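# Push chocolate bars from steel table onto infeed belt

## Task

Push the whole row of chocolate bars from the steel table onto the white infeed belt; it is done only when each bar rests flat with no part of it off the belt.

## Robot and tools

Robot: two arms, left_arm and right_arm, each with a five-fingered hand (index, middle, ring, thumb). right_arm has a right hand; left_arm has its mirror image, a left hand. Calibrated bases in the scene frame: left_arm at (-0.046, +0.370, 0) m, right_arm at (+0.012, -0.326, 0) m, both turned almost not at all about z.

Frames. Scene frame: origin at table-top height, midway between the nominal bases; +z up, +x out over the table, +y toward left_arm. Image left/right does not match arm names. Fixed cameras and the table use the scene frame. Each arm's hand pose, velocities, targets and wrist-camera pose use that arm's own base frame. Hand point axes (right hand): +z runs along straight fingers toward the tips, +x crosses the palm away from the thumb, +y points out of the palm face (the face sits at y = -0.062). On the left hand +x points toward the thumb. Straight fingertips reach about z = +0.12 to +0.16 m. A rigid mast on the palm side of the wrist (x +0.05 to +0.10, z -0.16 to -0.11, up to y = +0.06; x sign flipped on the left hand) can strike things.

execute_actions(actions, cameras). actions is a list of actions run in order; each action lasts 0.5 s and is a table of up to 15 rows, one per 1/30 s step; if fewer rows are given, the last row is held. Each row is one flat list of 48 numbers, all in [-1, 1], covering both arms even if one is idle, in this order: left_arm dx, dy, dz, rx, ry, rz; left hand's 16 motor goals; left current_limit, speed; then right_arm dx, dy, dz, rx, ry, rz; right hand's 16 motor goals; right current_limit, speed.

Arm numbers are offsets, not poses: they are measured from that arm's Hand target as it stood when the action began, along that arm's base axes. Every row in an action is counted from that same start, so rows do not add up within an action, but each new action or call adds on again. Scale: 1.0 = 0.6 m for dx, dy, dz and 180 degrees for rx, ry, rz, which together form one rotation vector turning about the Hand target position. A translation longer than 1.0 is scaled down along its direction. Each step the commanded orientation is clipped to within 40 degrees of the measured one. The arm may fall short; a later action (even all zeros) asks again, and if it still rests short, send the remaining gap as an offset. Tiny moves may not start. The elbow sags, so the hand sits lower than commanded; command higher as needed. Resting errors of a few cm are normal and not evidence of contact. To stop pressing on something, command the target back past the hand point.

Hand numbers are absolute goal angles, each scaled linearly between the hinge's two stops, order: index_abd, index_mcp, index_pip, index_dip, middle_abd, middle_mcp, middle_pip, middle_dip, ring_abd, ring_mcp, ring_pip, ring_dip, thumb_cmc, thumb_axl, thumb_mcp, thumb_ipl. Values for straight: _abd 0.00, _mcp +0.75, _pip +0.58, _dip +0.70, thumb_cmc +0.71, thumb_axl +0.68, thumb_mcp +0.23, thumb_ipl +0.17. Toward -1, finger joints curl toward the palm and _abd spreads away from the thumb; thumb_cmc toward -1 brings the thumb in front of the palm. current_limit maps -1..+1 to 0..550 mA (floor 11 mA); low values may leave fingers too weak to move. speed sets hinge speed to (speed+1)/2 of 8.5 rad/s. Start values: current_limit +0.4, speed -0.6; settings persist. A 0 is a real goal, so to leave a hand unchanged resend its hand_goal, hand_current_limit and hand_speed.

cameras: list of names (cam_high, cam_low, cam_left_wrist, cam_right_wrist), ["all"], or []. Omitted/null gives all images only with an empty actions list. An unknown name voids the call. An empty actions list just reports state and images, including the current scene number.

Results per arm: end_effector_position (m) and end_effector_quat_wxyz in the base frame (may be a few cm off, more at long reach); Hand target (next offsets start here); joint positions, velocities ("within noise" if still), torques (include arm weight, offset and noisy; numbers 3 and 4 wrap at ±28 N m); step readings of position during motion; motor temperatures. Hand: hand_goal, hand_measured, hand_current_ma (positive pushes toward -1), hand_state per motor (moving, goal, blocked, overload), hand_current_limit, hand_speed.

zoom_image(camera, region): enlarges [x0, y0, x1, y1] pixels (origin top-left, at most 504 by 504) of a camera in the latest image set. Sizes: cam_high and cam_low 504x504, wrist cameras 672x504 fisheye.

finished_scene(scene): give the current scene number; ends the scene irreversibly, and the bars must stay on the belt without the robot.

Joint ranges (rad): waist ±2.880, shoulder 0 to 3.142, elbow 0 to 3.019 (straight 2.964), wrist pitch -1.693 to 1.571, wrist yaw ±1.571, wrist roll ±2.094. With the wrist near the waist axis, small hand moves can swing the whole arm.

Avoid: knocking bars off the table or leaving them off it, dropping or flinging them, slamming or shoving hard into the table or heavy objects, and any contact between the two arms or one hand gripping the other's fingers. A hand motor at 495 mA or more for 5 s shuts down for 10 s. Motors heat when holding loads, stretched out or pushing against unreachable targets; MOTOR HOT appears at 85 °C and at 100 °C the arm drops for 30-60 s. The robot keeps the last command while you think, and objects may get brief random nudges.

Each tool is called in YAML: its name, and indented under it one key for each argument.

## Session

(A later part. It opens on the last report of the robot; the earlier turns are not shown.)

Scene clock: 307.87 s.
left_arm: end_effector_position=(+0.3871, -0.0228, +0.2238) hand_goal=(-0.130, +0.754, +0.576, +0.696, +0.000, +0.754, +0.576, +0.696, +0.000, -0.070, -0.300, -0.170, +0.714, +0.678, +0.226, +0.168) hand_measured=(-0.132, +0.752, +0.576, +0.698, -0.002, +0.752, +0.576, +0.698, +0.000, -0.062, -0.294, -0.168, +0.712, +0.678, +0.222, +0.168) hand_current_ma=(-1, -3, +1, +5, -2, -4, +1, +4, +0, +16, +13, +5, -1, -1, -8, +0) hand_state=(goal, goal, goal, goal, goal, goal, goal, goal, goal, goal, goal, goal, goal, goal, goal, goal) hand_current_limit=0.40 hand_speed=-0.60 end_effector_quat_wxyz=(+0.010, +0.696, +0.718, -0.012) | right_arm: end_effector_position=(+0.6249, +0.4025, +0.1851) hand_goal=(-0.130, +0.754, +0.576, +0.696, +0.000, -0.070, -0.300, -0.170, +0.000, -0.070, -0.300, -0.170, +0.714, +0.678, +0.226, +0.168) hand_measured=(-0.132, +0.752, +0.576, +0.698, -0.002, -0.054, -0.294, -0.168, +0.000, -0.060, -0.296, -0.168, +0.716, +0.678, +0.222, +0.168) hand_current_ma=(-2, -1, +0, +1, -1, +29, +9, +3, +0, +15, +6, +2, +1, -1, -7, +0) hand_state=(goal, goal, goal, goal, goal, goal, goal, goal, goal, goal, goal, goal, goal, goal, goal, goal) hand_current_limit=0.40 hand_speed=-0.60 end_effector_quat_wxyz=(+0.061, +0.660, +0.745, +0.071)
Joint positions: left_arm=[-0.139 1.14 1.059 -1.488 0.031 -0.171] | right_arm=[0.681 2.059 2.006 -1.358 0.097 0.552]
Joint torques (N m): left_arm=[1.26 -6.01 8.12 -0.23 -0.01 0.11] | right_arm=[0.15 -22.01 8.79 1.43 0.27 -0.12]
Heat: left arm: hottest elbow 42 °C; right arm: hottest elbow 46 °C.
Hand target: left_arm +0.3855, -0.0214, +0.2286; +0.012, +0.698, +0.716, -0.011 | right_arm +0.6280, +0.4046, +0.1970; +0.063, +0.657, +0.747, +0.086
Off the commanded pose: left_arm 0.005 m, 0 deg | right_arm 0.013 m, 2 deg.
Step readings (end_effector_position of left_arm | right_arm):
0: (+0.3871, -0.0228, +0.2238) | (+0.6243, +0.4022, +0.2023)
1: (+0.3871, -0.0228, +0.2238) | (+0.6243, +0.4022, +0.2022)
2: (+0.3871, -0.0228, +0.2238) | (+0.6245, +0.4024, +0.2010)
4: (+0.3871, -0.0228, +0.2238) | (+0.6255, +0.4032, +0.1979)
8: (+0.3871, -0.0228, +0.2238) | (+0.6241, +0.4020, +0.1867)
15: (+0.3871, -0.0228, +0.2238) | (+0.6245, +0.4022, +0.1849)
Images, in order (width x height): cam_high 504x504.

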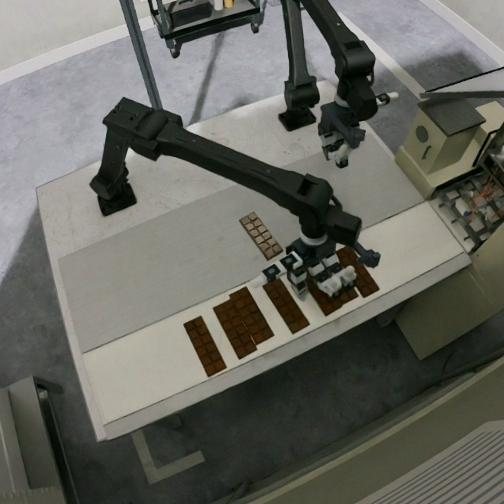

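execute_actions:
  actions:
    - [[0,0,0,0,0,0,-0.13,0.754,0.576,0.696,0,0.754,0.576,0.696,0,-0.07,-0.3,-0.17,0.714,0.678,0.226,0.168,0.4,-0.6,0.012,-0.045,-0.002,0,0,0,-0.13,0.754,0.576,0.696,0,-0.07,-0.3,-0.17,0,-0.07,-0.3,-0.17,0.714,0.678,0.226,0.168,0.4,-0.6]]
  cameras: ["cam_high"]

zoom_image:
  camera: "cam_high"
  region: [220, 250, 340, 350]

Scene clock: 309.53 s.
left_arm: end_effector_position=(+0.3871, -0.0228, +0.2238) hand_goal=(-0.130, +0.754, +0.576, +0.696, +0.000, +0.754, +0.576, +0.696, +0.000, -0.070, -0.300, -0.170, +0.714, +0.678, +0.226, +0.168) hand_measured=(-0.132, +0.752, +0.576, +0.698, -0.002, +0.752, +0.576, +0.698, +0.000, -0.062, -0.294, -0.168, +0.712, +0.678, +0.222, +0.168) hand_current_ma=(-1, -3, +1, +5, -2, -4, +1, +4, +0, +16, +13, +5, -1, -1, -8, +0) hand_state=(goal, goal, goal, goal, goal, goal, goal, goal, goal, goal, goal, goal, goal, goal, goal, goal) hand_current_limit=0.40 hand_speed=-0.60 end_effector_quat_wxyz=(+0.010, +0.696, +0.718, -0.012) | right_arm: end_effector_position=(+0.6290, +0.3851, +0.1842) hand_goal=(-0.130, +0.754, +0.576, +0.696, +0.000, -0.070, -0.300, -0.170, +0.000, -0.070, -0.300, -0.170, +0.714, +0.678, +0.226, +0.168) hand_measured=(-0.156, +0.756, +0.576, +0.696, -0.002, -0.054, -0.294, -0.168, +0.000, -0.060, -0.296, -0.168, +0.716, +0.678, +0.222, +0.168) hand_current_ma=(-47, +1, +0, +0, -1, +29, +9, +3, +0, +15, +6, +2, +1, -1, -7, +0) hand_state=(blocked, goal, goal, goal, goal, goal, goal, goal, goal, goal, goal, goal, goal, goal, goal, goal) hand_current_limit=0.40 hand_speed=-0.60 end_effector_quat_wxyz=(+0.057, +0.656, +0.749, +0.074)
Joint positions: left_arm=[-0.139 1.14 1.059 -1.488 0.031 -0.171] | right_arm=[0.653 2.028 1.954 -1.328 0.083 0.513]
Joint torques (N m): left_arm=[1.26 -6.01 8.12 -0.23 -0.01 0.11] | right_arm=[-0.73 -22.24 8.25 1.36 0.54 -0.13]
Heat: left arm: hottest elbow 42 °C; right arm: hottest elbow 46 °C.
Hand target: left_arm +0.3855, -0.0214, +0.2286; +0.012, +0.698, +0.716, -0.011 | right_arm +0.6351, +0.3778, +0.1960; +0.063, +0.657, +0.747, +0.086
Off the commanded pose: left_arm 0.005 m, 0 deg | right_arm 0.015 m, 2 deg.
Step readings (end_effector_position of left_arm | right_arm):
0: (+0.3871, -0.0228, +0.2238) | (+0.6249, +0.4025, +0.1851)
1: (+0.3871, -0.0228, +0.2238) | (+0.6248, +0.4026, +0.1848)
2: (+0.3871, -0.0228, +0.2238) | (+0.6247, +0.4023, +0.1841)
4: (+0.3871, -0.0228, +0.2238) | (+0.6238, +0.4008, +0.1845)
8: (+0.3871, -0.0228, +0.2238) | (+0.6247, +0.3928, +0.1842)
15: (+0.3871, -0.0228, +0.2238) | (+0.6291, +0.3848, +0.1841)
Images, in order (width x height): cam_high 504x504.

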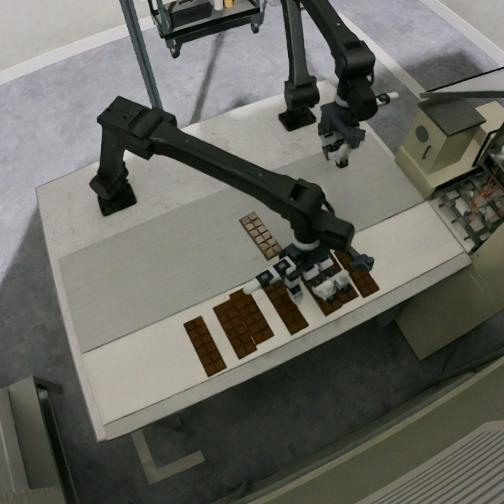

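Scaled by 4.200 from the camera's 504x504 image, which has a finer 720x720 frame.

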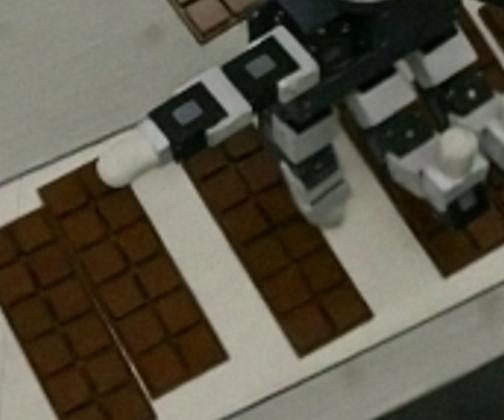

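execute_actions:
  actions:
    - [[0,0,0,0,0,0,-0.13,0.754,0.576,0.696,0,0.754,0.576,0.696,0,-0.07,-0.3,-0.17,0.714,0.678,0.226,0.168,0.4,-0.6,0.0,-0.038,0.0,0,0,0,-0.13,0.754,0.576,0.696,0,-0.07,-0.3,-0.17,0,-0.07,-0.3,-0.17,0.714,0.678,0.226,0.168,0.4,-0.6]]
  cameras: ["cam_high"]

zoom_image:
  camera: "cam_high"
  region: [220, 250, 340, 350]

Scene clock: 310.80 s.
left_arm: end_effector_position=(+0.3871, -0.0228, +0.2238) hand_goal=(-0.130, +0.754, +0.576, +0.696, +0.000, +0.754, +0.576, +0.696, +0.000, -0.070, -0.300, -0.170, +0.714, +0.678, +0.226, +0.168) hand_measured=(-0.132, +0.752, +0.576, +0.698, -0.002, +0.752, +0.576, +0.698, +0.000, -0.062, -0.294, -0.168, +0.712, +0.678, +0.222, +0.168) hand_current_ma=(-1, -3, +1, +5, -2, -4, +1, +4, +0, +16, +13, +5, -1, -1, -8, +0) hand_state=(goal, goal, goal, goal, goal, goal, goal, goal, goal, goal, goal, goal, goal, goal, goal, goal) hand_current_limit=0.40 hand_speed=-0.60 end_effector_quat_wxyz=(+0.010, +0.696, +0.718, -0.012) | right_arm: end_effector_position=(+0.6304, +0.3606, +0.1834) hand_goal=(-0.130, +0.754, +0.576, +0.696, +0.000, -0.070, -0.300, -0.170, +0.000, -0.070, -0.300, -0.170, +0.714, +0.678, +0.226, +0.168) hand_measured=(-0.158, +0.752, +0.574, +0.694, -0.002, -0.054, -0.294, -0.168, +0.000, -0.060, -0.296, -0.168, +0.716, +0.678, +0.222, +0.168) hand_current_ma=(-52, -2, -2, -1, -1, +29, +9, +3, +0, +15, +6, +2, +1, -1, -7, +0) hand_state=(blocked, goal, goal, goal, goal, goal, goal, goal, goal, goal, goal, goal, goal, goal, goal, goal) hand_current_limit=0.40 hand_speed=-0.60 end_effector_quat_wxyz=(+0.057, +0.657, +0.748, +0.074)
Joint positions: left_arm=[-0.139 1.14 1.059 -1.488 0.031 -0.171] | right_arm=[0.621 1.989 1.89 -1.302 0.078 0.484]
Joint torques (N m): left_arm=[1.26 -6.01 8.12 -0.23 -0.01 0.11] | right_arm=[-0.5 -21.6 8.27 1.39 0.48 -0.11]
Heat: left arm: hottest elbow 42 °C; right arm: hottest elbow 46 °C.
Hand target: left_arm +0.3855, -0.0214, +0.2286; +0.012, +0.698, +0.716, -0.011 | right_arm +0.6351, +0.3549, +0.1958; +0.063, +0.657, +0.747, +0.086
Off the commanded pose: left_arm 0.005 m, 0 deg | right_arm 0.015 m, 2 deg.
Step readings (end_effector_position of left_arm | right_arm):
0: (+0.3871, -0.0228, +0.2238) | (+0.6291, +0.3851, +0.1842)
1: (+0.3871, -0.0228, +0.2238) | (+0.6290, +0.3850, +0.1839)
2: (+0.3871, -0.0228, +0.2238) | (+0.6287, +0.3846, +0.1836)
4: (+0.3871, -0.0228, +0.2238) | (+0.6268, +0.3825, +0.1839)
8: (+0.3871, -0.0228, +0.2238) | (+0.6256, +0.3717, +0.1834)
15: (+0.3871, -0.0228, +0.2238) | (+0.6304, +0.3604, +0.1833)
Images, in order (width x height): cam_high 504x504.

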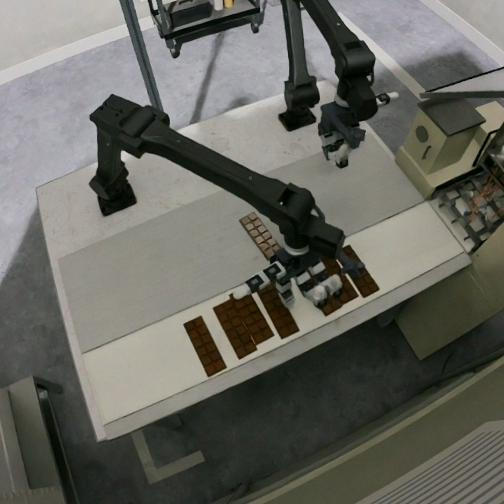

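Scaled by 4.200 from the camera's 504x504 image, which has a finer 720x720 frame.

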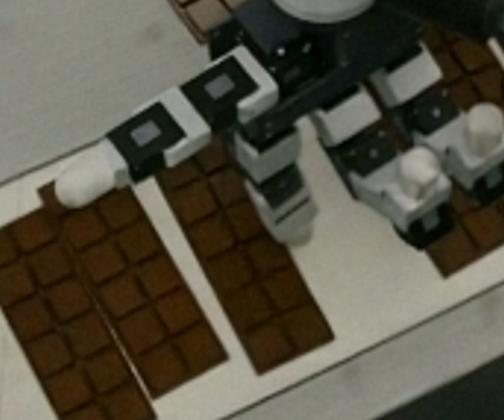

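execute_actions:
  actions:
    - [[0,0,0,0,0,0,-0.13,0.754,0.576,0.696,0,0.754,0.576,0.696,0,-0.07,-0.3,-0.17,0.714,0.678,0.226,0.168,0.4,-0.6,-0.01,0.03,0.05,0,0,0,-0.13,0.754,0.576,0.696,0,-0.07,-0.3,-0.17,0,-0.07,-0.3,-0.17,0.714,0.678,0.226,0.168,0.4,-0.6]]
    - [[0,0,0,0,0,0,-0.13,0.754,0.576,0.696,0,0.754,0.576,0.696,0,-0.07,-0.3,-0.17,0.714,0.678,0.226,0.168,0.4,-0.6,-0.1,0.0,0.06,0,0.034,0,-0.13,0.754,0.576,0.696,0,-0.07,-0.3,-0.17,0,-0.07,-0.3,-0.17,0.714,0.678,0.226,0.168,0.4,-0.6]]
    - [[0,0,0,0,0,0,-0.13,0.754,0.576,0.696,0,0.754,0.576,0.696,0,-0.07,-0.3,-0.17,0.714,0.678,0.226,0.168,0.4,-0.6,-0.2,-0.01,0.0,0,0.033,0,-0.13,0.754,0.576,0.696,0,0.3,0.2,0.3,0,-0.07,-0.3,-0.17,0.714,0.678,0.226,0.168,0.4,-0.6]]
    - [[0,0,0,0,0,0,-0.13,0.754,0.576,0.696,0,0.754,0.576,0.696,0,-0.07,-0.3,-0.17,0.714,0.678,0.226,0.168,0.4,-0.6,-0.2,-0.015,-0.02,0,0.0,0.0195,-0.13,0.754,0.576,0.696,0,0.754,0.576,0.696,0,-0.07,-0.3,-0.17,0.714,0.678,0.226,0.168,0.4,-0.6]]
    - [[0,0,0,0,0,0,-0.13,0.754,0.576,0.696,0,0.754,0.576,0.696,0,-0.07,-0.3,-0.17,0.714,0.678,0.226,0.168,0.4,-0.6,-0.035,0.0,-0.066,0,0,0,-0.13,0.754,0.576,0.696,0,0.754,0.576,0.696,0,-0.07,-0.3,-0.17,0.714,0.678,0.226,0.168,0.4,-0.6]]
  cameras: ["cam_high","cam_right_wrist"]

zoom_image:
  camera: "cam_right_wrist"
  region: [230, 60, 480, 230]

zoom_image:
  camera: "cam_high"
  region: [180, 190, 350, 360]

Scene clock: 318.07 s.
left_arm: end_effector_position=(+0.3871, -0.0228, +0.2238) hand_goal=(-0.130, +0.754, +0.576, +0.696, +0.000, +0.754, +0.576, +0.696, +0.000, -0.070, -0.300, -0.170, +0.714, +0.678, +0.226, +0.168) hand_measured=(-0.132, +0.752, +0.576, +0.698, -0.002, +0.752, +0.576, +0.698, +0.000, -0.062, -0.294, -0.168, +0.712, +0.678, +0.222, +0.168) hand_current_ma=(-1, -3, +1, +5, -2, -4, +1, +4, +0, +16, +13, +5, -1, -1, -8, +0) hand_state=(goal, goal, goal, goal, goal, goal, goal, goal, goal, goal, goal, goal, goal, goal, goal, goal) hand_current_limit=0.40 hand_speed=-0.60 end_effector_quat_wxyz=(+0.010, +0.696, +0.718, -0.012) | right_arm: end_effector_position=(+0.3072, +0.3528, +0.2018) hand_goal=(-0.130, +0.754, +0.576, +0.696, +0.000, +0.754, +0.576, +0.696, +0.000, -0.070, -0.300, -0.170, +0.714, +0.678, +0.226, +0.168) hand_measured=(-0.132, +0.752, +0.574, +0.694, -0.002, +0.752, +0.574, +0.694, +0.000, -0.062, -0.296, -0.168, +0.712, +0.678, +0.222, +0.168) hand_current_ma=(-1, -2, -2, -1, -1, -3, -2, -3, +0, +13, +6, +2, -1, -1, -7, +0) hand_state=(goal, goal, goal, goal, goal, goal, goal, goal, goal, goal, goal, goal, goal, goal, goal, goal) hand_current_limit=0.40 hand_speed=-0.60 end_effector_quat_wxyz=(-0.015, +0.638, +0.770, +0.000)
Joint positions: left_arm=[-0.139 1.14 1.059 -1.488 0.031 -0.171] | right_arm=[1.011 1.449 1.283 -1.4 -0.031 0.823]
Joint torques (N m): left_arm=[1.26 -6.01 8.12 -0.23 -0.01 0.11] | right_arm=[0.67 -11.69 8.68 0.99 0.27 0.09]
Heat: left arm: hottest elbow 41 °C; right arm: hottest elbow 45 °C.
Hand target: left_arm +0.3855, -0.0214, +0.2286; +0.012, +0.698, +0.716, -0.011 | right_arm +0.3081, +0.3578, +0.2102; -0.016, +0.639, +0.769, +0.016
Off the commanded pose: left_arm 0.005 m, 0 deg | right_arm 0.010 m, 2 deg.
Step readings (end_effector_position of left_arm | right_arm):
0: (+0.3871, -0.0228, +0.2238) | (+0.6304, +0.3607, +0.1834)
1: (+0.3871, -0.0228, +0.2238) | (+0.6304, +0.3607, +0.1834)
2: (+0.3871, -0.0228, +0.2238) | (+0.6303, +0.3606, +0.1834)
4: (+0.3871, -0.0228, +0.2238) | (+0.6287, +0.3598, +0.1833)
8: (+0.3871, -0.0228, +0.2238) | (+0.6233, +0.3593, +0.1847)
15: (+0.3871, -0.0228, +0.2238) | (+0.6226, +0.3613, +0.1908)
16: (+0.3871, -0.0228, +0.2238) | (+0.6222, +0.3614, +0.1911)
17: (+0.3871, -0.0228, +0.2238) | (+0.6186, +0.3625, +0.1903)
19: (+0.3871, -0.0228, +0.2238) | (+0.6060, +0.3594, +0.1890)
23: (+0.3871, -0.0228, +0.2238) | (+0.5811, +0.3611, +0.1985)
30: (+0.3871, -0.0228, +0.2238) | (+0.5626, +0.3694, +0.2291)
31: (+0.3871, -0.0228, +0.2238) | (+0.5616, +0.3698, +0.2313)
32: (+0.3871, -0.0228, +0.2238) | (+0.5570, +0.3714, +0.2323)
34: (+0.3871, -0.0228, +0.2238) | (+0.5390, +0.3672, +0.2299)
38: (+0.3871, -0.0228, +0.2238) | (+0.4870, +0.3618, +0.2304)
45: (+0.3871, -0.0228, +0.2238) | (+0.4484, +0.3754, +0.2572)
46: (+0.3871, -0.0228, +0.2238) | (+0.4470, +0.3743, +0.2583)
47: (+0.3871, -0.0228, +0.2238) | (+0.4419, +0.3728, +0.2566)
49: (+0.3871, -0.0228, +0.2238) | (+0.4215, +0.3603, +0.2453)
53: (+0.3871, -0.0228, +0.2238) | (+0.3607, +0.3475, +0.2256)
60: (+0.3871, -0.0228, +0.2238) | (+0.3250, +0.3608, +0.2419)
61: (+0.3871, -0.0228, +0.2238) | (+0.3255, +0.3602, +0.2439)
62: (+0.3871, -0.0228, +0.2238) | (+0.3258, +0.3598, +0.2434)
64: (+0.3871, -0.0228, +0.2238) | (+0.3232, +0.3578, +0.2356)
68: (+0.3871, -0.0228, +0.2238) | (+0.3127, +0.3500, +0.2101)
75: (+0.3871, -0.0228, +0.2238) | (+0.3068, +0.3528, +0.2016)
Images, in order (width x height): cam_high 504x504, cam_right_wrist 672x504.

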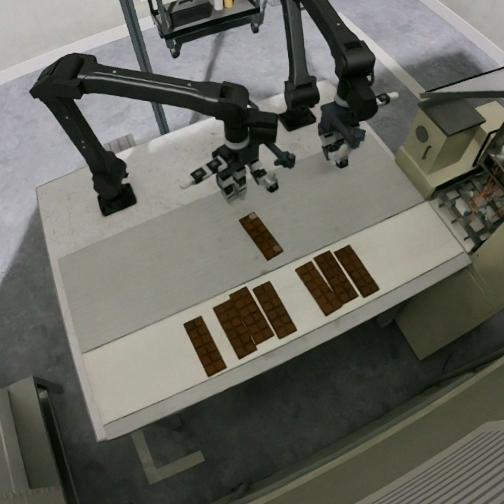

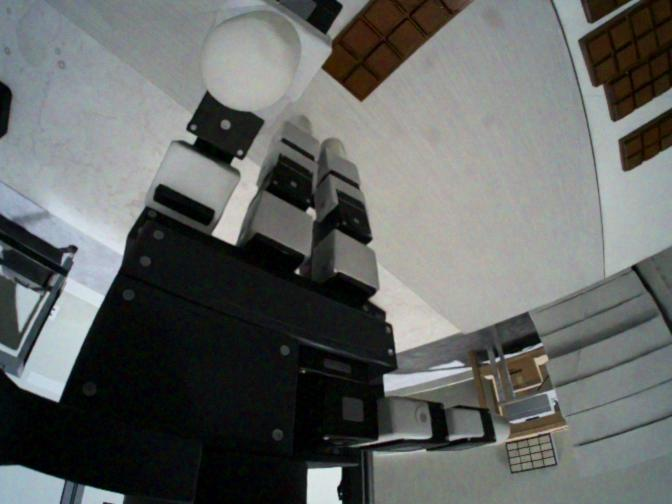

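Scaled by 2.016 from the camera's 672x504 image, which has a finer 960x720 frame.

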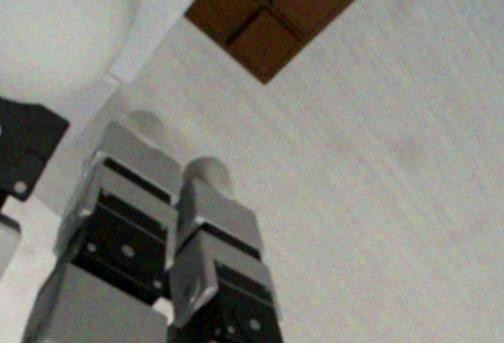

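Scaled by 2.965 from the camera's 504x504 image, which has a finer 720x720 frame.

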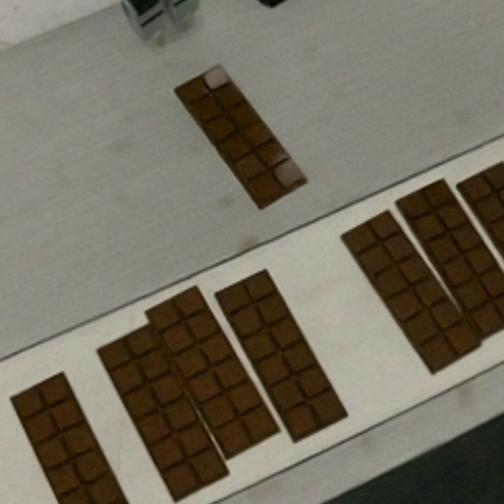

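execute_actions:
  actions:
    - [[0,0,0,0,0,0,-0.13,0.754,0.576,0.696,0,0.754,0.576,0.696,0,-0.07,-0.3,-0.17,0.714,0.678,0.226,0.168,0.4,-0.6,0,0,-0.05,0,0,0,-0.13,0.754,0.576,0.696,0,0.754,0.576,0.696,0,-0.07,-0.3,-0.17,0.714,0.678,0.226,0.168,0.4,-0.6]]
  cameras: ["cam_high","cam_right_wrist"]

zoom_image:
  camera: "cam_right_wrist"
  region: [200, 30, 450, 230]

zoom_image:
  camera: "cam_high"
  region: [190, 180, 360, 350]

Scene clock: 321.33 s.
left_arm: end_effector_position=(+0.3871, -0.0228, +0.2238) hand_goal=(-0.130, +0.754, +0.576, +0.696, +0.000, +0.754, +0.576, +0.696, +0.000, -0.070, -0.300, -0.170, +0.714, +0.678, +0.226, +0.168) hand_measured=(-0.132, +0.752, +0.576, +0.698, -0.002, +0.752, +0.576, +0.698, +0.000, -0.062, -0.294, -0.168, +0.712, +0.678, +0.222, +0.168) hand_current_ma=(-1, -3, +1, +5, -2, -4, +1, +4, +0, +16, +13, +5, -1, -1, -8, +0) hand_state=(goal, goal, goal, goal, goal, goal, goal, goal, goal, goal, goal, goal, goal, goal, goal, goal) hand_current_limit=0.40 hand_speed=-0.60 end_effector_quat_wxyz=(+0.010, +0.696, +0.718, -0.012) | right_arm: end_effector_position=(+0.3072, +0.3527, +0.1779) hand_goal=(-0.130, +0.754, +0.576, +0.696, +0.000, +0.754, +0.576, +0.696, +0.000, -0.070, -0.300, -0.170, +0.714, +0.678, +0.226, +0.168) hand_measured=(-0.132, +0.752, +0.574, +0.694, -0.002, +0.752, +0.574, +0.694, +0.000, -0.062, -0.296, -0.168, +0.712, +0.678, +0.222, +0.168) hand_current_ma=(-1, -2, -2, -1, -1, -3, -2, -3, +0, +13, +6, +2, -1, -1, -7, +0) hand_state=(goal, goal, goal, goal, goal, goal, goal, goal, goal, goal, goal, goal, goal, goal, goal, goal) hand_current_limit=0.40 hand_speed=-0.60 end_effector_quat_wxyz=(-0.016, +0.638, +0.770, +0.007)
Joint positions: left_arm=[-0.139 1.14 1.059 -1.488 0.031 -0.171] | right_arm=[1.011 1.453 1.221 -1.321 -0.03 0.824]
Joint torques (N m): left_arm=[1.26 -5.95 8.12 -0.23 -0.01 0.11] | right_arm=[0.73 -10.75 8.42 1.06 0.27 0.08]
Heat: left arm: hottest elbow 41 °C; right arm: hottest elbow 45 °C.
Hand target: left_arm +0.3855, -0.0214, +0.2286; +0.012, +0.698, +0.716, -0.011 | right_arm +0.3082, +0.3579, +0.1802; -0.016, +0.639, +0.769, +0.016
Off the commanded pose: left_arm 0.005 m, 0 deg | right_arm 0.006 m, 1 deg.
Step readings (end_effector_position of left_arm | right_arm):
0: (+0.3871, -0.0228, +0.2238) | (+0.3072, +0.3528, +0.2018)
1: (+0.3871, -0.0228, +0.2238) | (+0.3073, +0.3530, +0.2018)
2: (+0.3871, -0.0228, +0.2238) | (+0.3077, +0.3534, +0.2007)
4: (+0.3871, -0.0228, +0.2238) | (+0.3087, +0.3551, +0.1959)
8: (+0.3871, -0.0228, +0.2238) | (+0.3068, +0.3520, +0.1824)
15: (+0.3871, -0.0228, +0.2238) | (+0.3071, +0.3525, +0.1778)
Images, in order (width x height): cam_high 504x504, cam_right_wrist 672x504.

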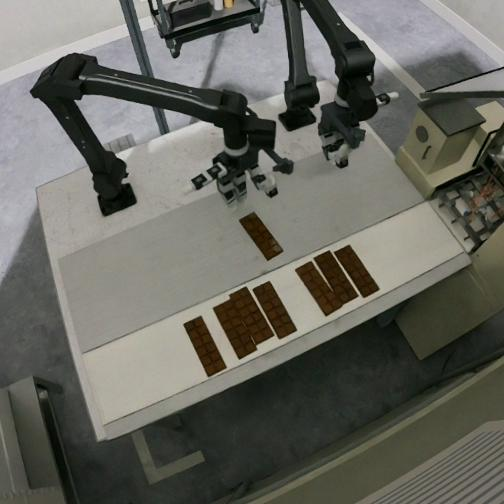

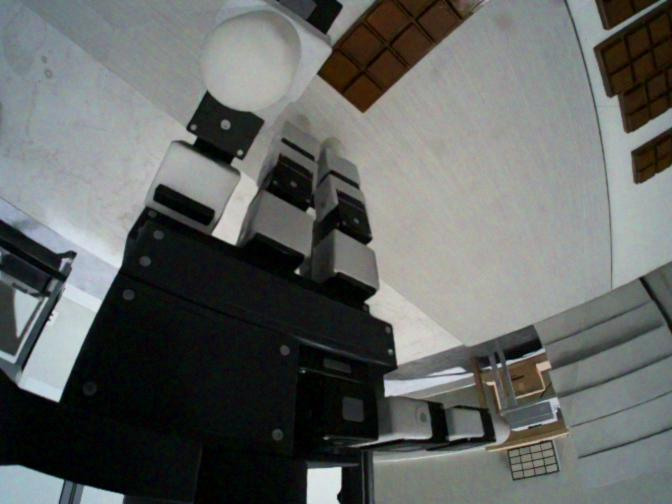

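Scaled by 2.016 from the camera's 672x504 image, which has a finer 960x720 frame.

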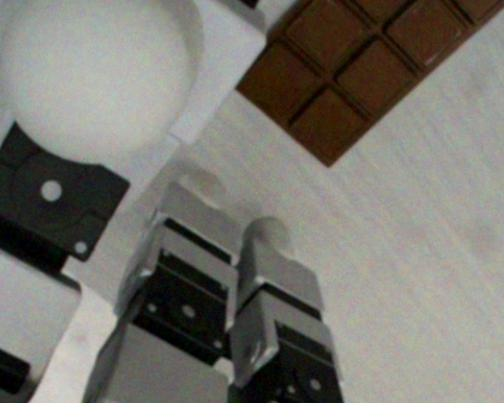

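Scaled by 2.965 from the camera's 504x504 image, which has a finer 720x720 frame.

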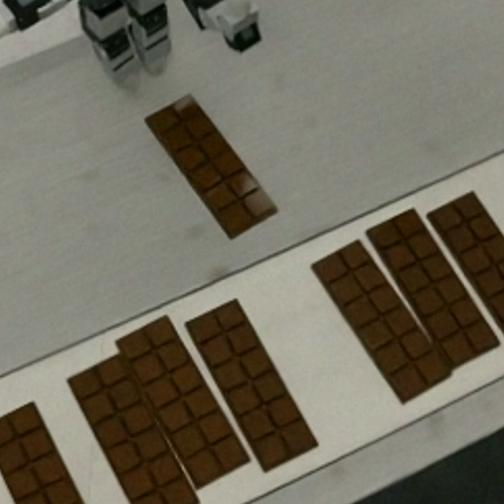

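execute_actions:
  actions:
    - [[0,0,0,0,0,0,-0.13,0.754,0.576,0.696,0,0.754,0.576,0.696,0,-0.07,-0.3,-0.17,0.714,0.678,0.226,0.168,0.4,-0.6,0.03,0.018,-0.011,0,0,0,-0.13,0.754,0.576,0.696,0,0.754,0.576,0.696,0,-0.07,-0.3,-0.17,0.714,0.678,0.226,0.168,0.4,-0.6]]
  cameras: ["cam_high","cam_right_wrist"]

zoom_image:
  camera: "cam_right_wrist"
  region: [230, 30, 430, 230]

zoom_image:
  camera: "cam_high"
  region: [190, 180, 360, 350]

Scene clock: 324.17 s.
left_arm: end_effector_position=(+0.3871, -0.0228, +0.2238) hand_goal=(-0.130, +0.754, +0.576, +0.696, +0.000, +0.754, +0.576, +0.696, +0.000, -0.070, -0.300, -0.170, +0.714, +0.678, +0.226, +0.168) hand_measured=(-0.132, +0.752, +0.576, +0.698, -0.002, +0.752, +0.576, +0.698, +0.000, -0.062, -0.294, -0.168, +0.712, +0.678, +0.222, +0.168) hand_current_ma=(-1, -3, +1, +5, -2, -4, +1, +4, +0, +16, +13, +5, -1, -1, -8, +0) hand_state=(goal, goal, goal, goal, goal, goal, goal, goal, goal, goal, goal, goal, goal, goal, goal, goal) hand_current_limit=0.40 hand_speed=-0.60 end_effector_quat_wxyz=(+0.010, +0.696, +0.718, -0.012) | right_arm: end_effector_position=(+0.3139, +0.3573, +0.1617) hand_goal=(-0.130, +0.754, +0.576, +0.696, +0.000, +0.754, +0.576, +0.696, +0.000, -0.070, -0.300, -0.170, +0.714, +0.678, +0.226, +0.168) hand_measured=(-0.132, +0.752, +0.574, +0.694, +0.000, +0.754, +0.578, +0.696, +0.000, -0.060, -0.296, -0.168, +0.712, +0.678, +0.222, +0.168) hand_current_ma=(-1, -2, -2, -1, +0, +0, +1, -1, +0, +15, +6, +2, -1, -1, -7, +0) hand_state=(goal, goal, goal, goal, goal, goal, goal, goal, goal, goal, goal, goal, goal, goal, goal, goal) hand_current_limit=0.40 hand_speed=-0.60 end_effector_quat_wxyz=(-0.014, +0.639, +0.769, -0.003)
Joint positions: left_arm=[-0.139 1.14 1.059 -1.488 0.031 -0.171] | right_arm=[1.004 1.496 1.227 -1.305 -0.029 0.82]
Joint torques (N m): left_arm=[1.26 -6.01 8.12 -0.23 -0.01 0.11] | right_arm=[-0.44 -10.64 10.71 0.9 0.23 -0.11]
Heat: left arm: hottest elbow 41 °C; right arm: hottest elbow 45 °C.
Hand target: left_arm +0.3855, -0.0214, +0.2286; +0.012, +0.698, +0.716, -0.011 | right_arm +0.3262, +0.3687, +0.1737; -0.016, +0.639, +0.769, +0.016
Off the commanded pose: left_arm 0.005 m, 0 deg | right_arm 0.021 m, 2 deg.
Step readings (end_effector_position of left_arm | right_arm):
0: (+0.3871, -0.0228, +0.2238) | (+0.3072, +0.3527, +0.1779)
1: (+0.3871, -0.0228, +0.2238) | (+0.3072, +0.3527, +0.1779)
2: (+0.3871, -0.0228, +0.2238) | (+0.3074, +0.3529, +0.1776)
4: (+0.3871, -0.0228, +0.2238) | (+0.3081, +0.3541, +0.1749)
8: (+0.3871, -0.0228, +0.2238) | (+0.3104, +0.3557, +0.1634)
15: (+0.3871, -0.0228, +0.2238) | (+0.3138, +0.3573, +0.1617)
Images, in order (width x height): cam_high 504x504, cam_right_wrist 672x504.

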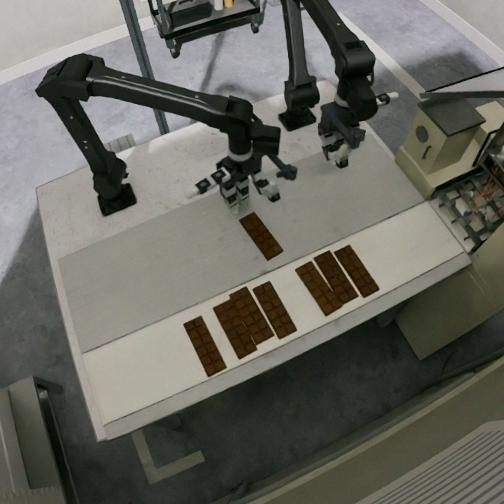

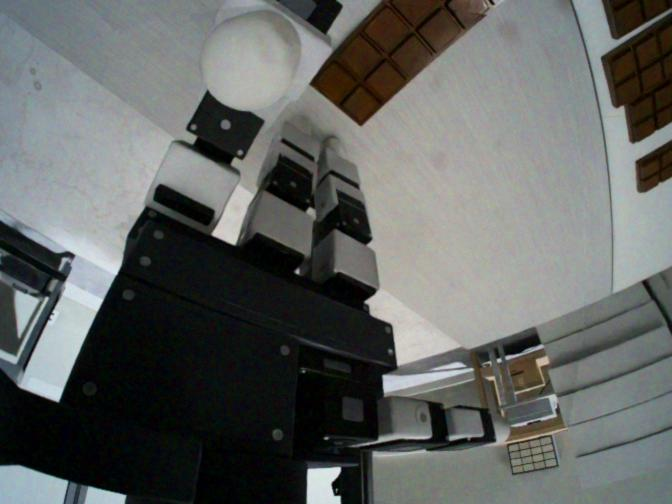

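Scaled by 2.520 from the camera's 672x504 image, which has a finer 960x720 frame.

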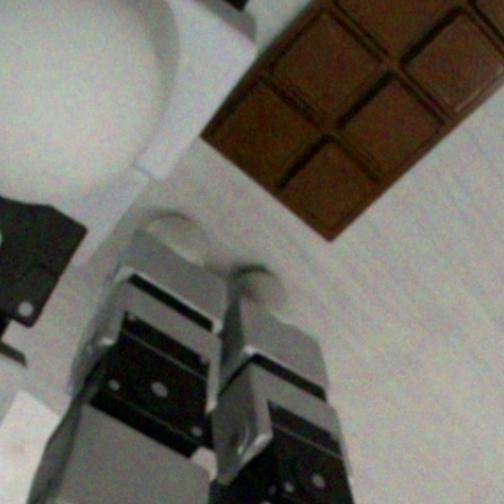

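Scaled by 2.965 from the camera's 504x504 image, which has a finer 720x720 frame.

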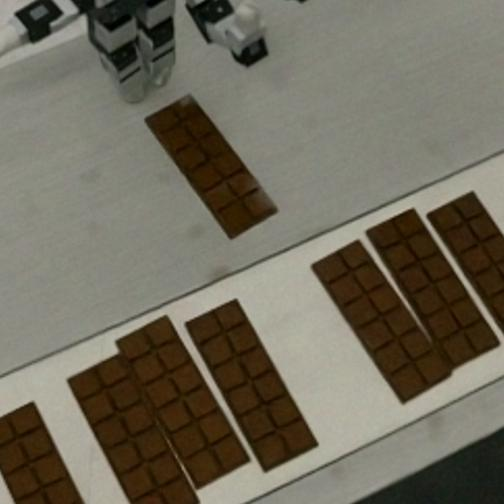

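execute_actions:
  actions:
    - [[0,0,0,0,0,0,-0.13,0.754,0.576,0.696,0,0.754,0.576,0.696,0,-0.07,-0.3,-0.17,0.714,0.678,0.226,0.168,0.4,-0.6,0.0,0.013,0.006,0,0,0,-0.13,0.754,0.576,0.696,0,0.754,0.576,0.696,0,-0.07,-0.3,-0.17,0.714,0.678,0.226,0.168,0.4,-0.6]]
    - [[0,0,0,0,0,0,-0.13,0.754,0.576,0.696,0,0.754,0.576,0.696,0,-0.07,-0.3,-0.17,0.714,0.678,0.226,0.168,0.4,-0.6,0.085,0.006,0.002,0,0,0,-0.13,0.754,0.576,0.696,0,0.754,0.576,0.696,0,-0.07,-0.3,-0.17,0.714,0.678,0.226,0.168,0.4,-0.6]]
  cameras: ["cam_high","cam_right_wrist"]

zoom_image:
  camera: "cam_right_wrist"
  region: [230, 30, 430, 230]

zoom_image:
  camera: "cam_high"
  region: [190, 180, 360, 350]

Scene clock: 326.97 s.
left_arm: end_effector_position=(+0.3871, -0.0228, +0.2238) hand_goal=(-0.130, +0.754, +0.576, +0.696, +0.000, +0.754, +0.576, +0.696, +0.000, -0.070, -0.300, -0.170, +0.714, +0.678, +0.226, +0.168) hand_measured=(-0.132, +0.752, +0.576, +0.698, -0.002, +0.752, +0.576, +0.698, +0.000, -0.062, -0.294, -0.168, +0.712, +0.678, +0.222, +0.168) hand_current_ma=(-1, -3, +1, +5, -2, -4, +1, +4, +0, +16, +13, +5, -1, -1, -8, +0) hand_state=(goal, goal, goal, goal, goal, goal, goal, goal, goal, goal, goal, goal, goal, goal, goal, goal) hand_current_limit=0.40 hand_speed=-0.60 end_effector_quat_wxyz=(+0.010, +0.696, +0.718, -0.012) | right_arm: end_effector_position=(+0.3653, +0.3669, +0.1630) hand_goal=(-0.130, +0.754, +0.576, +0.696, +0.000, +0.754, +0.576, +0.696, +0.000, -0.070, -0.300, -0.170, +0.714, +0.678, +0.226, +0.168) hand_measured=(-0.130, +0.758, +0.582, +0.698, +0.002, +0.766, +0.588, +0.702, +0.000, -0.060, -0.296, -0.168, +0.714, +0.678, +0.222, +0.168) hand_current_ma=(+0, +5, +7, +1, +2, +21, +19, +9, +0, +15, +6, +2, +0, -1, -7, +0) hand_state=(goal, goal, goal, goal, goal, goal, goal, goal, goal, goal, goal, goal, goal, goal, goal, goal) hand_current_limit=0.40 hand_speed=-0.60 end_effector_quat_wxyz=(-0.016, +0.642, +0.766, +0.000)
Joint positions: left_arm=[-0.139 1.14 1.059 -1.488 0.031 -0.171] | right_arm=[0.922 1.587 1.335 -1.317 -0.032 0.745]
Joint torques (N m): left_arm=[1.26 -6.01 8.12 -0.23 -0.01 0.11] | right_arm=[0.03 -11.93 11.97 0.27 0.24 -0.11]
Heat: left arm: hottest elbow 41 °C; right arm: hottest elbow 45 °C.
Hand target: left_arm +0.3855, -0.0214, +0.2286; +0.012, +0.698, +0.716, -0.011 | right_arm +0.3770, +0.3802, +0.1784; -0.016, +0.639, +0.769, +0.016
Off the commanded pose: left_arm 0.005 m, 0 deg | right_arm 0.024 m, 2 deg.
Step readings (end_effector_position of left_arm | right_arm):
0: (+0.3871, -0.0228, +0.2238) | (+0.3139, +0.3573, +0.1617)
1: (+0.3871, -0.0228, +0.2238) | (+0.3139, +0.3573, +0.1617)
2: (+0.3871, -0.0228, +0.2238) | (+0.3139, +0.3573, +0.1617)
4: (+0.3871, -0.0228, +0.2238) | (+0.3141, +0.3576, +0.1617)
8: (+0.3871, -0.0228, +0.2238) | (+0.3153, +0.3593, +0.1617)
15: (+0.3871, -0.0228, +0.2238) | (+0.3159, +0.3601, +0.1617)
16: (+0.3871, -0.0228, +0.2238) | (+0.3160, +0.3604, +0.1619)
17: (+0.3871, -0.0228, +0.2238) | (+0.3177, +0.3605, +0.1620)
19: (+0.3871, -0.0228, +0.2238) | (+0.3261, +0.3643, +0.1625)
23: (+0.3871, -0.0228, +0.2238) | (+0.3531, +0.3667, +0.1633)
30: (+0.3871, -0.0228, +0.2238) | (+0.3650, +0.3663, +0.1630)
Images, in order (width x height): cam_high 504x504, cam_right_wrist 672x504.

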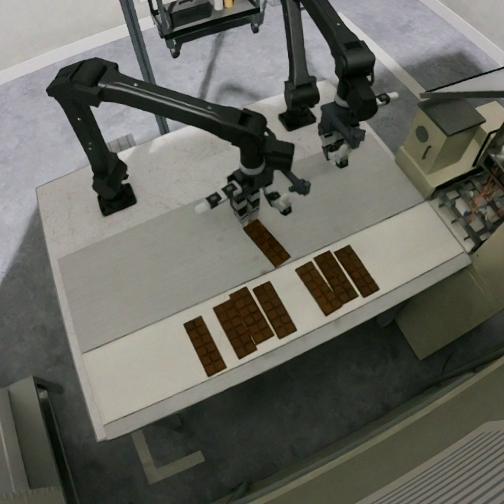

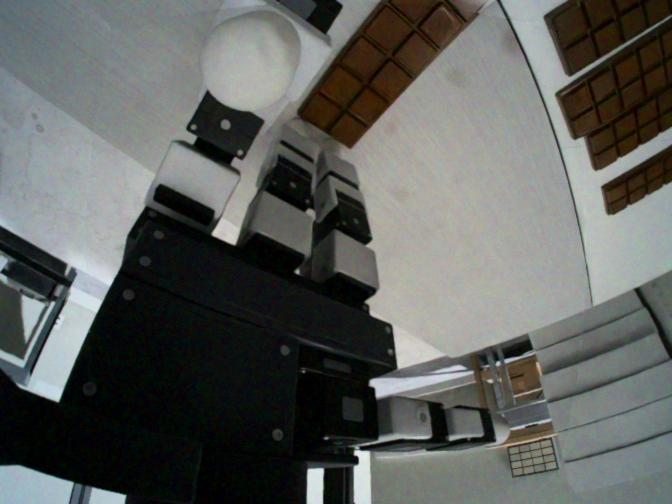

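Scaled by 2.520 from the camera's 672x504 image, which has a finer 960x720 frame.

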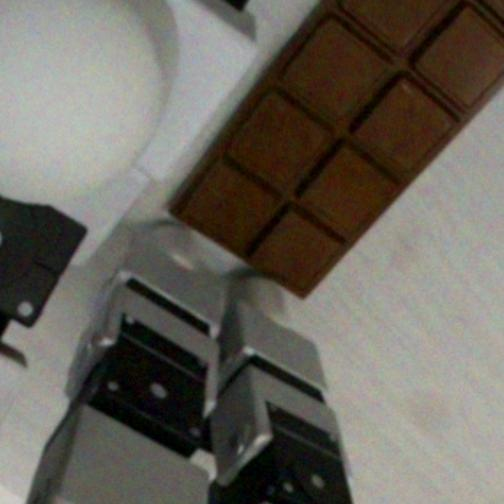

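Scaled by 2.965 from the camera's 504x504 image, which has a finer 720x720 frame.

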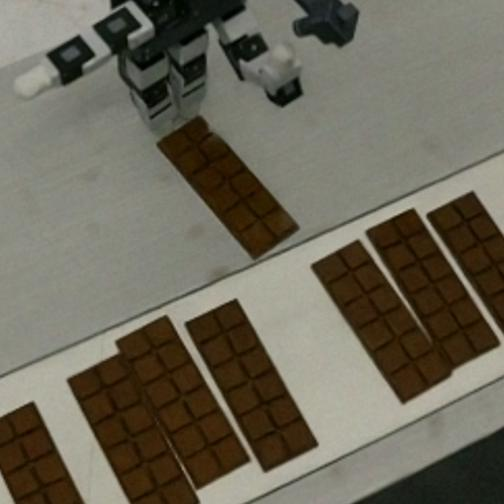

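execute_actions:
  actions:
    - [[0,0,0,0,0,0,-0.13,0.754,0.576,0.696,0,0.754,0.576,0.696,0,-0.07,-0.3,-0.17,0.714,0.678,0.226,0.168,0.4,-0.6,0.095,0.005,0.012,0,0,-0.017,-0.13,0.754,0.576,0.696,0,0.754,0.576,0.696,0,-0.07,-0.3,-0.17,0.714,0.678,0.226,0.168,0.4,-0.6]]
  cameras: ["cam_high","cam_right_wrist"]

zoom_image:
  camera: "cam_right_wrist"
  region: [230, 30, 430, 230]

zoom_image:
  camera: "cam_high"
  region: [190, 180, 360, 350]

Scene clock: 332.07 s.
left_arm: end_effector_position=(+0.3871, -0.0228, +0.2238) hand_goal=(-0.130, +0.754, +0.576, +0.696, +0.000, +0.754, +0.576, +0.696, +0.000, -0.070, -0.300, -0.170, +0.714, +0.678, +0.226, +0.168) hand_measured=(-0.132, +0.752, +0.576, +0.698, -0.002, +0.752, +0.576, +0.698, +0.000, -0.062, -0.294, -0.168, +0.712, +0.678, +0.222, +0.168) hand_current_ma=(-1, -3, +1, +5, -2, -4, +1, +4, +0, +16, +13, +5, -1, -1, -8, +0) hand_state=(goal, goal, goal, goal, goal, goal, goal, goal, goal, goal, goal, goal, goal, goal, goal, goal) hand_current_limit=0.40 hand_speed=-0.60 end_effector_quat_wxyz=(+0.010, +0.696, +0.718, -0.012) | right_arm: end_effector_position=(+0.4225, +0.3698, +0.1674) hand_goal=(-0.130, +0.754, +0.576, +0.696, +0.000, +0.754, +0.576, +0.696, +0.000, -0.070, -0.300, -0.170, +0.714, +0.678, +0.226, +0.168) hand_measured=(-0.132, +0.754, +0.578, +0.698, +0.004, +0.764, +0.586, +0.702, +0.000, -0.060, -0.296, -0.168, +0.714, +0.678, +0.222, +0.168) hand_current_ma=(-1, +1, +2, +2, +3, +16, +13, +7, +0, +15, +6, +2, +0, -1, -7, +0) hand_state=(goal, goal, goal, goal, goal, goal, goal, goal, goal, goal, goal, goal, goal, goal, goal, goal) hand_current_limit=0.40 hand_speed=-0.60 end_effector_quat_wxyz=(-0.017, +0.663, +0.748, -0.002)
Joint positions: left_arm=[-0.139 1.14 1.059 -1.488 0.031 -0.171] | right_arm=[0.84 1.695 1.483 -1.363 -0.033 0.719]
Joint torques (N m): left_arm=[1.32 -6.01 8.12 -0.23 -0.01 0.11] | right_arm=[0.15 -14.27 12.36 0.2 0.24 -0.12]
Heat: left arm: hottest elbow 41 °C; right arm: hottest elbow 45 °C.
Hand target: left_arm +0.3855, -0.0214, +0.2286; +0.012, +0.698, +0.716, -0.011 | right_arm +0.4341, +0.3831, +0.1857; -0.016, +0.659, +0.752, +0.016
Off the commanded pose: left_arm 0.005 m, 0 deg | right_arm 0.025 m, 2 deg.
Step readings (end_effector_position of left_arm | right_arm):
0: (+0.3871, -0.0228, +0.2238) | (+0.3653, +0.3670, +0.1630)
1: (+0.3871, -0.0228, +0.2238) | (+0.3656, +0.3671, +0.1633)
2: (+0.3871, -0.0228, +0.2238) | (+0.3677, +0.3668, +0.1637)
4: (+0.3871, -0.0228, +0.2238) | (+0.3766, +0.3700, +0.1654)
8: (+0.3871, -0.0228, +0.2238) | (+0.4079, +0.3738, +0.1673)
15: (+0.3871, -0.0228, +0.2238) | (+0.4223, +0.3696, +0.1674)
Images, in order (width x height): cam_high 504x504, cam_right_wrist 672x504.

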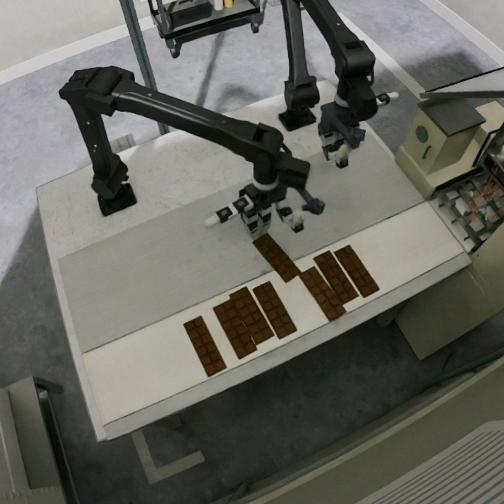

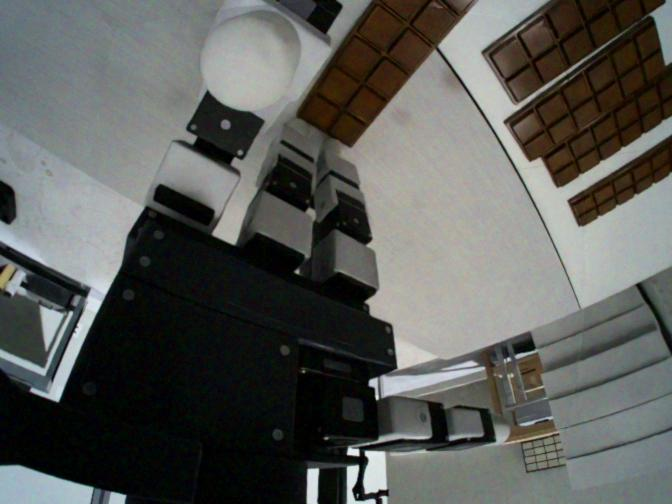

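Scaled by 2.520 from the camera's 672x504 image, which has a finer 960x720 frame.

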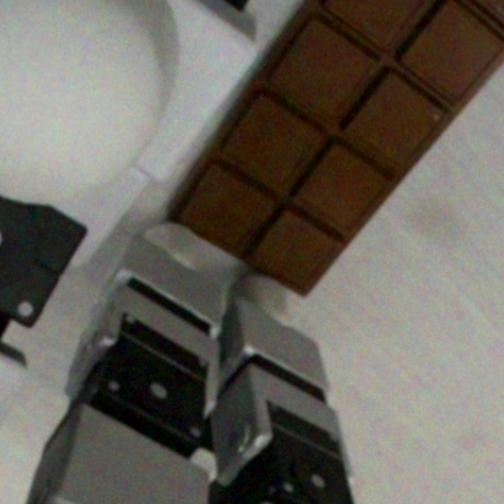

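Scaled by 2.965 from the camera's 504x504 image, which has a finer 720x720 frame.

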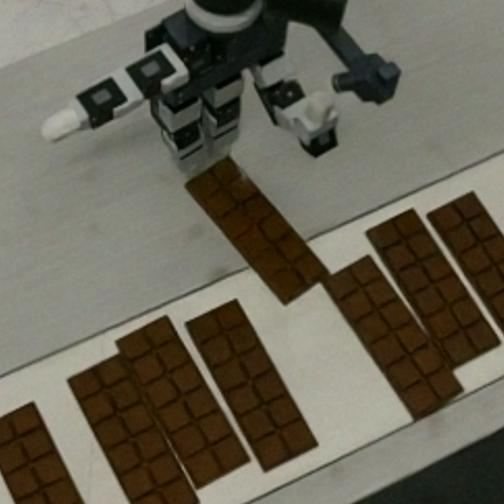

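zoom_image:
  camera: "cam_high"
  region: [260, 230, 360, 330]

Scaled by 5.040 from the camera's 504x504 image, which has a finer 720x720 frame.

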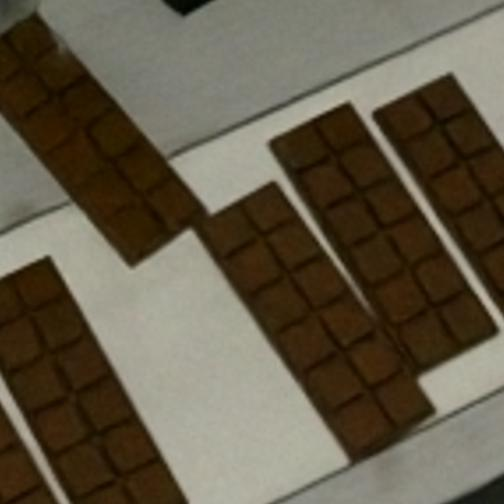

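zoom_image:
  camera: "cam_high"
  region: [285, 255, 325, 295]

zoom_image:
  camera: "cam_high"
  region: [315, 290, 355, 330]

execute_actions:
  actions: []
  cameras: ["cam_high","cam_low"]

Scaled by 12.600 from the camera's 504x504 image, which has a finer 720x720 frame.

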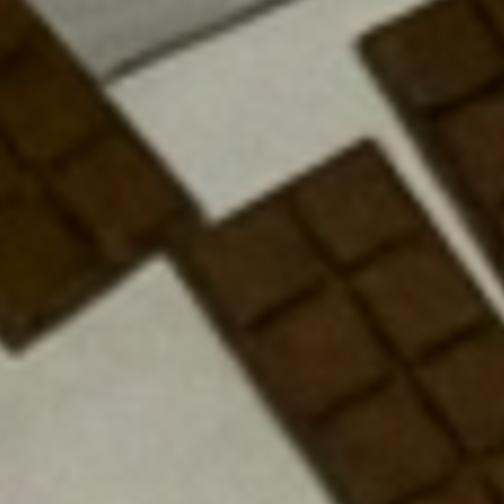

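Scaled by 12.600 from the camera's 504x504 image, which has a finer 720x720 frame.

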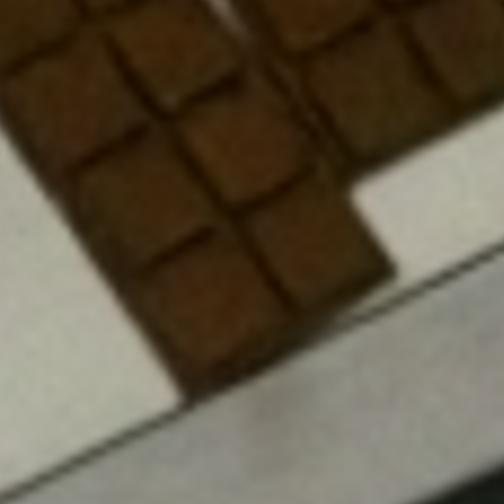

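Scene clock: 336.43 s.
left_arm: end_effector_position=(+0.3871, -0.0228, +0.2238) hand_goal=(-0.130, +0.754, +0.576, +0.696, +0.000, +0.754, +0.576, +0.696, +0.000, -0.070, -0.300, -0.170, +0.714, +0.678, +0.226, +0.168) hand_measured=(-0.132, +0.752, +0.576, +0.698, -0.002, +0.752, +0.576, +0.698, +0.000, -0.062, -0.294, -0.168, +0.712, +0.678, +0.222, +0.168) hand_current_ma=(-1, -3, +1, +5, -2, -4, +1, +4, +0, +16, +13, +5, -1, -1, -8, +0) hand_state=(goal, goal, goal, goal, goal, goal, goal, goal, goal, goal, goal, goal, goal, goal, goal, goal) hand_current_limit=0.40 hand_speed=-0.60 end_effector_quat_wxyz=(+0.010, +0.696, +0.718, -0.012) | right_arm: end_effector_position=(+0.4225, +0.3698, +0.1672) hand_goal=(-0.130, +0.754, +0.576, +0.696, +0.000, +0.754, +0.576, +0.696, +0.000, -0.070, -0.300, -0.170, +0.714, +0.678, +0.226, +0.168) hand_measured=(-0.132, +0.754, +0.578, +0.698, +0.004, +0.764, +0.586, +0.702, +0.000, -0.060, -0.296, -0.168, +0.714, +0.678, +0.222, +0.168) hand_current_ma=(-1, +1, +2, +2, +3, +16, +13, +7, +0, +15, +6, +2, +0, -1, -7, +0) hand_state=(goal, goal, goal, goal, goal, goal, goal, goal, goal, goal, goal, goal, goal, goal, goal, goal) hand_current_limit=0.40 hand_speed=-0.60 end_effector_quat_wxyz=(-0.017, +0.663, +0.748, -0.002)
Joint positions: left_arm=[-0.139 1.14 1.059 -1.488 0.031 -0.171] | right_arm=[0.84 1.695 1.483 -1.363 -0.033 0.719]
Joint velocities: within noise
Joint torques (N m): left_arm=[1.26 -6.01 8.12 -0.23 -0.02 0.11] | right_arm=[0.26 -14.33 12.29 0.24 0.23 -0.12]
Motor temperatures (°C): left_arm=[31 34 41 29 32 32] | right_arm=[33 39 46 29 31 31]
Heat: left arm: hottest elbow 41 °C; right arm: hottest elbow 46 °C.
Hand target: left_arm +0.3855, -0.0214, +0.2286; +0.012, +0.698, +0.716, -0.011 | right_arm +0.4341, +0.3832, +0.1855; -0.016, +0.659, +0.752, +0.016
Off the commanded pose: left_arm 0.005 m, 0 deg | right_arm 0.025 m, 2 deg.
Images, in order (width x height): cam_high 504x504, cam_low 504x504.

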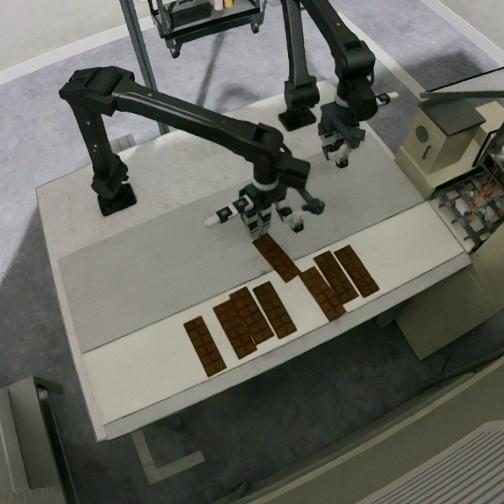

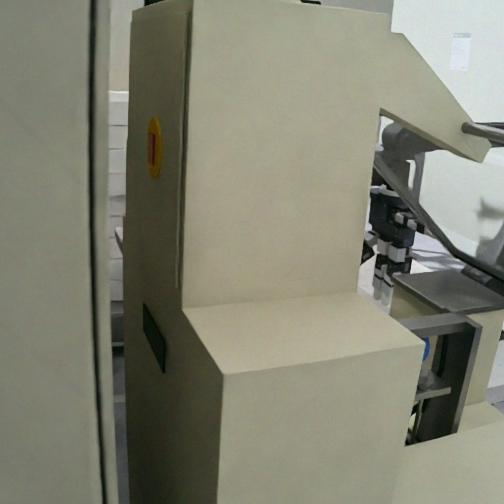

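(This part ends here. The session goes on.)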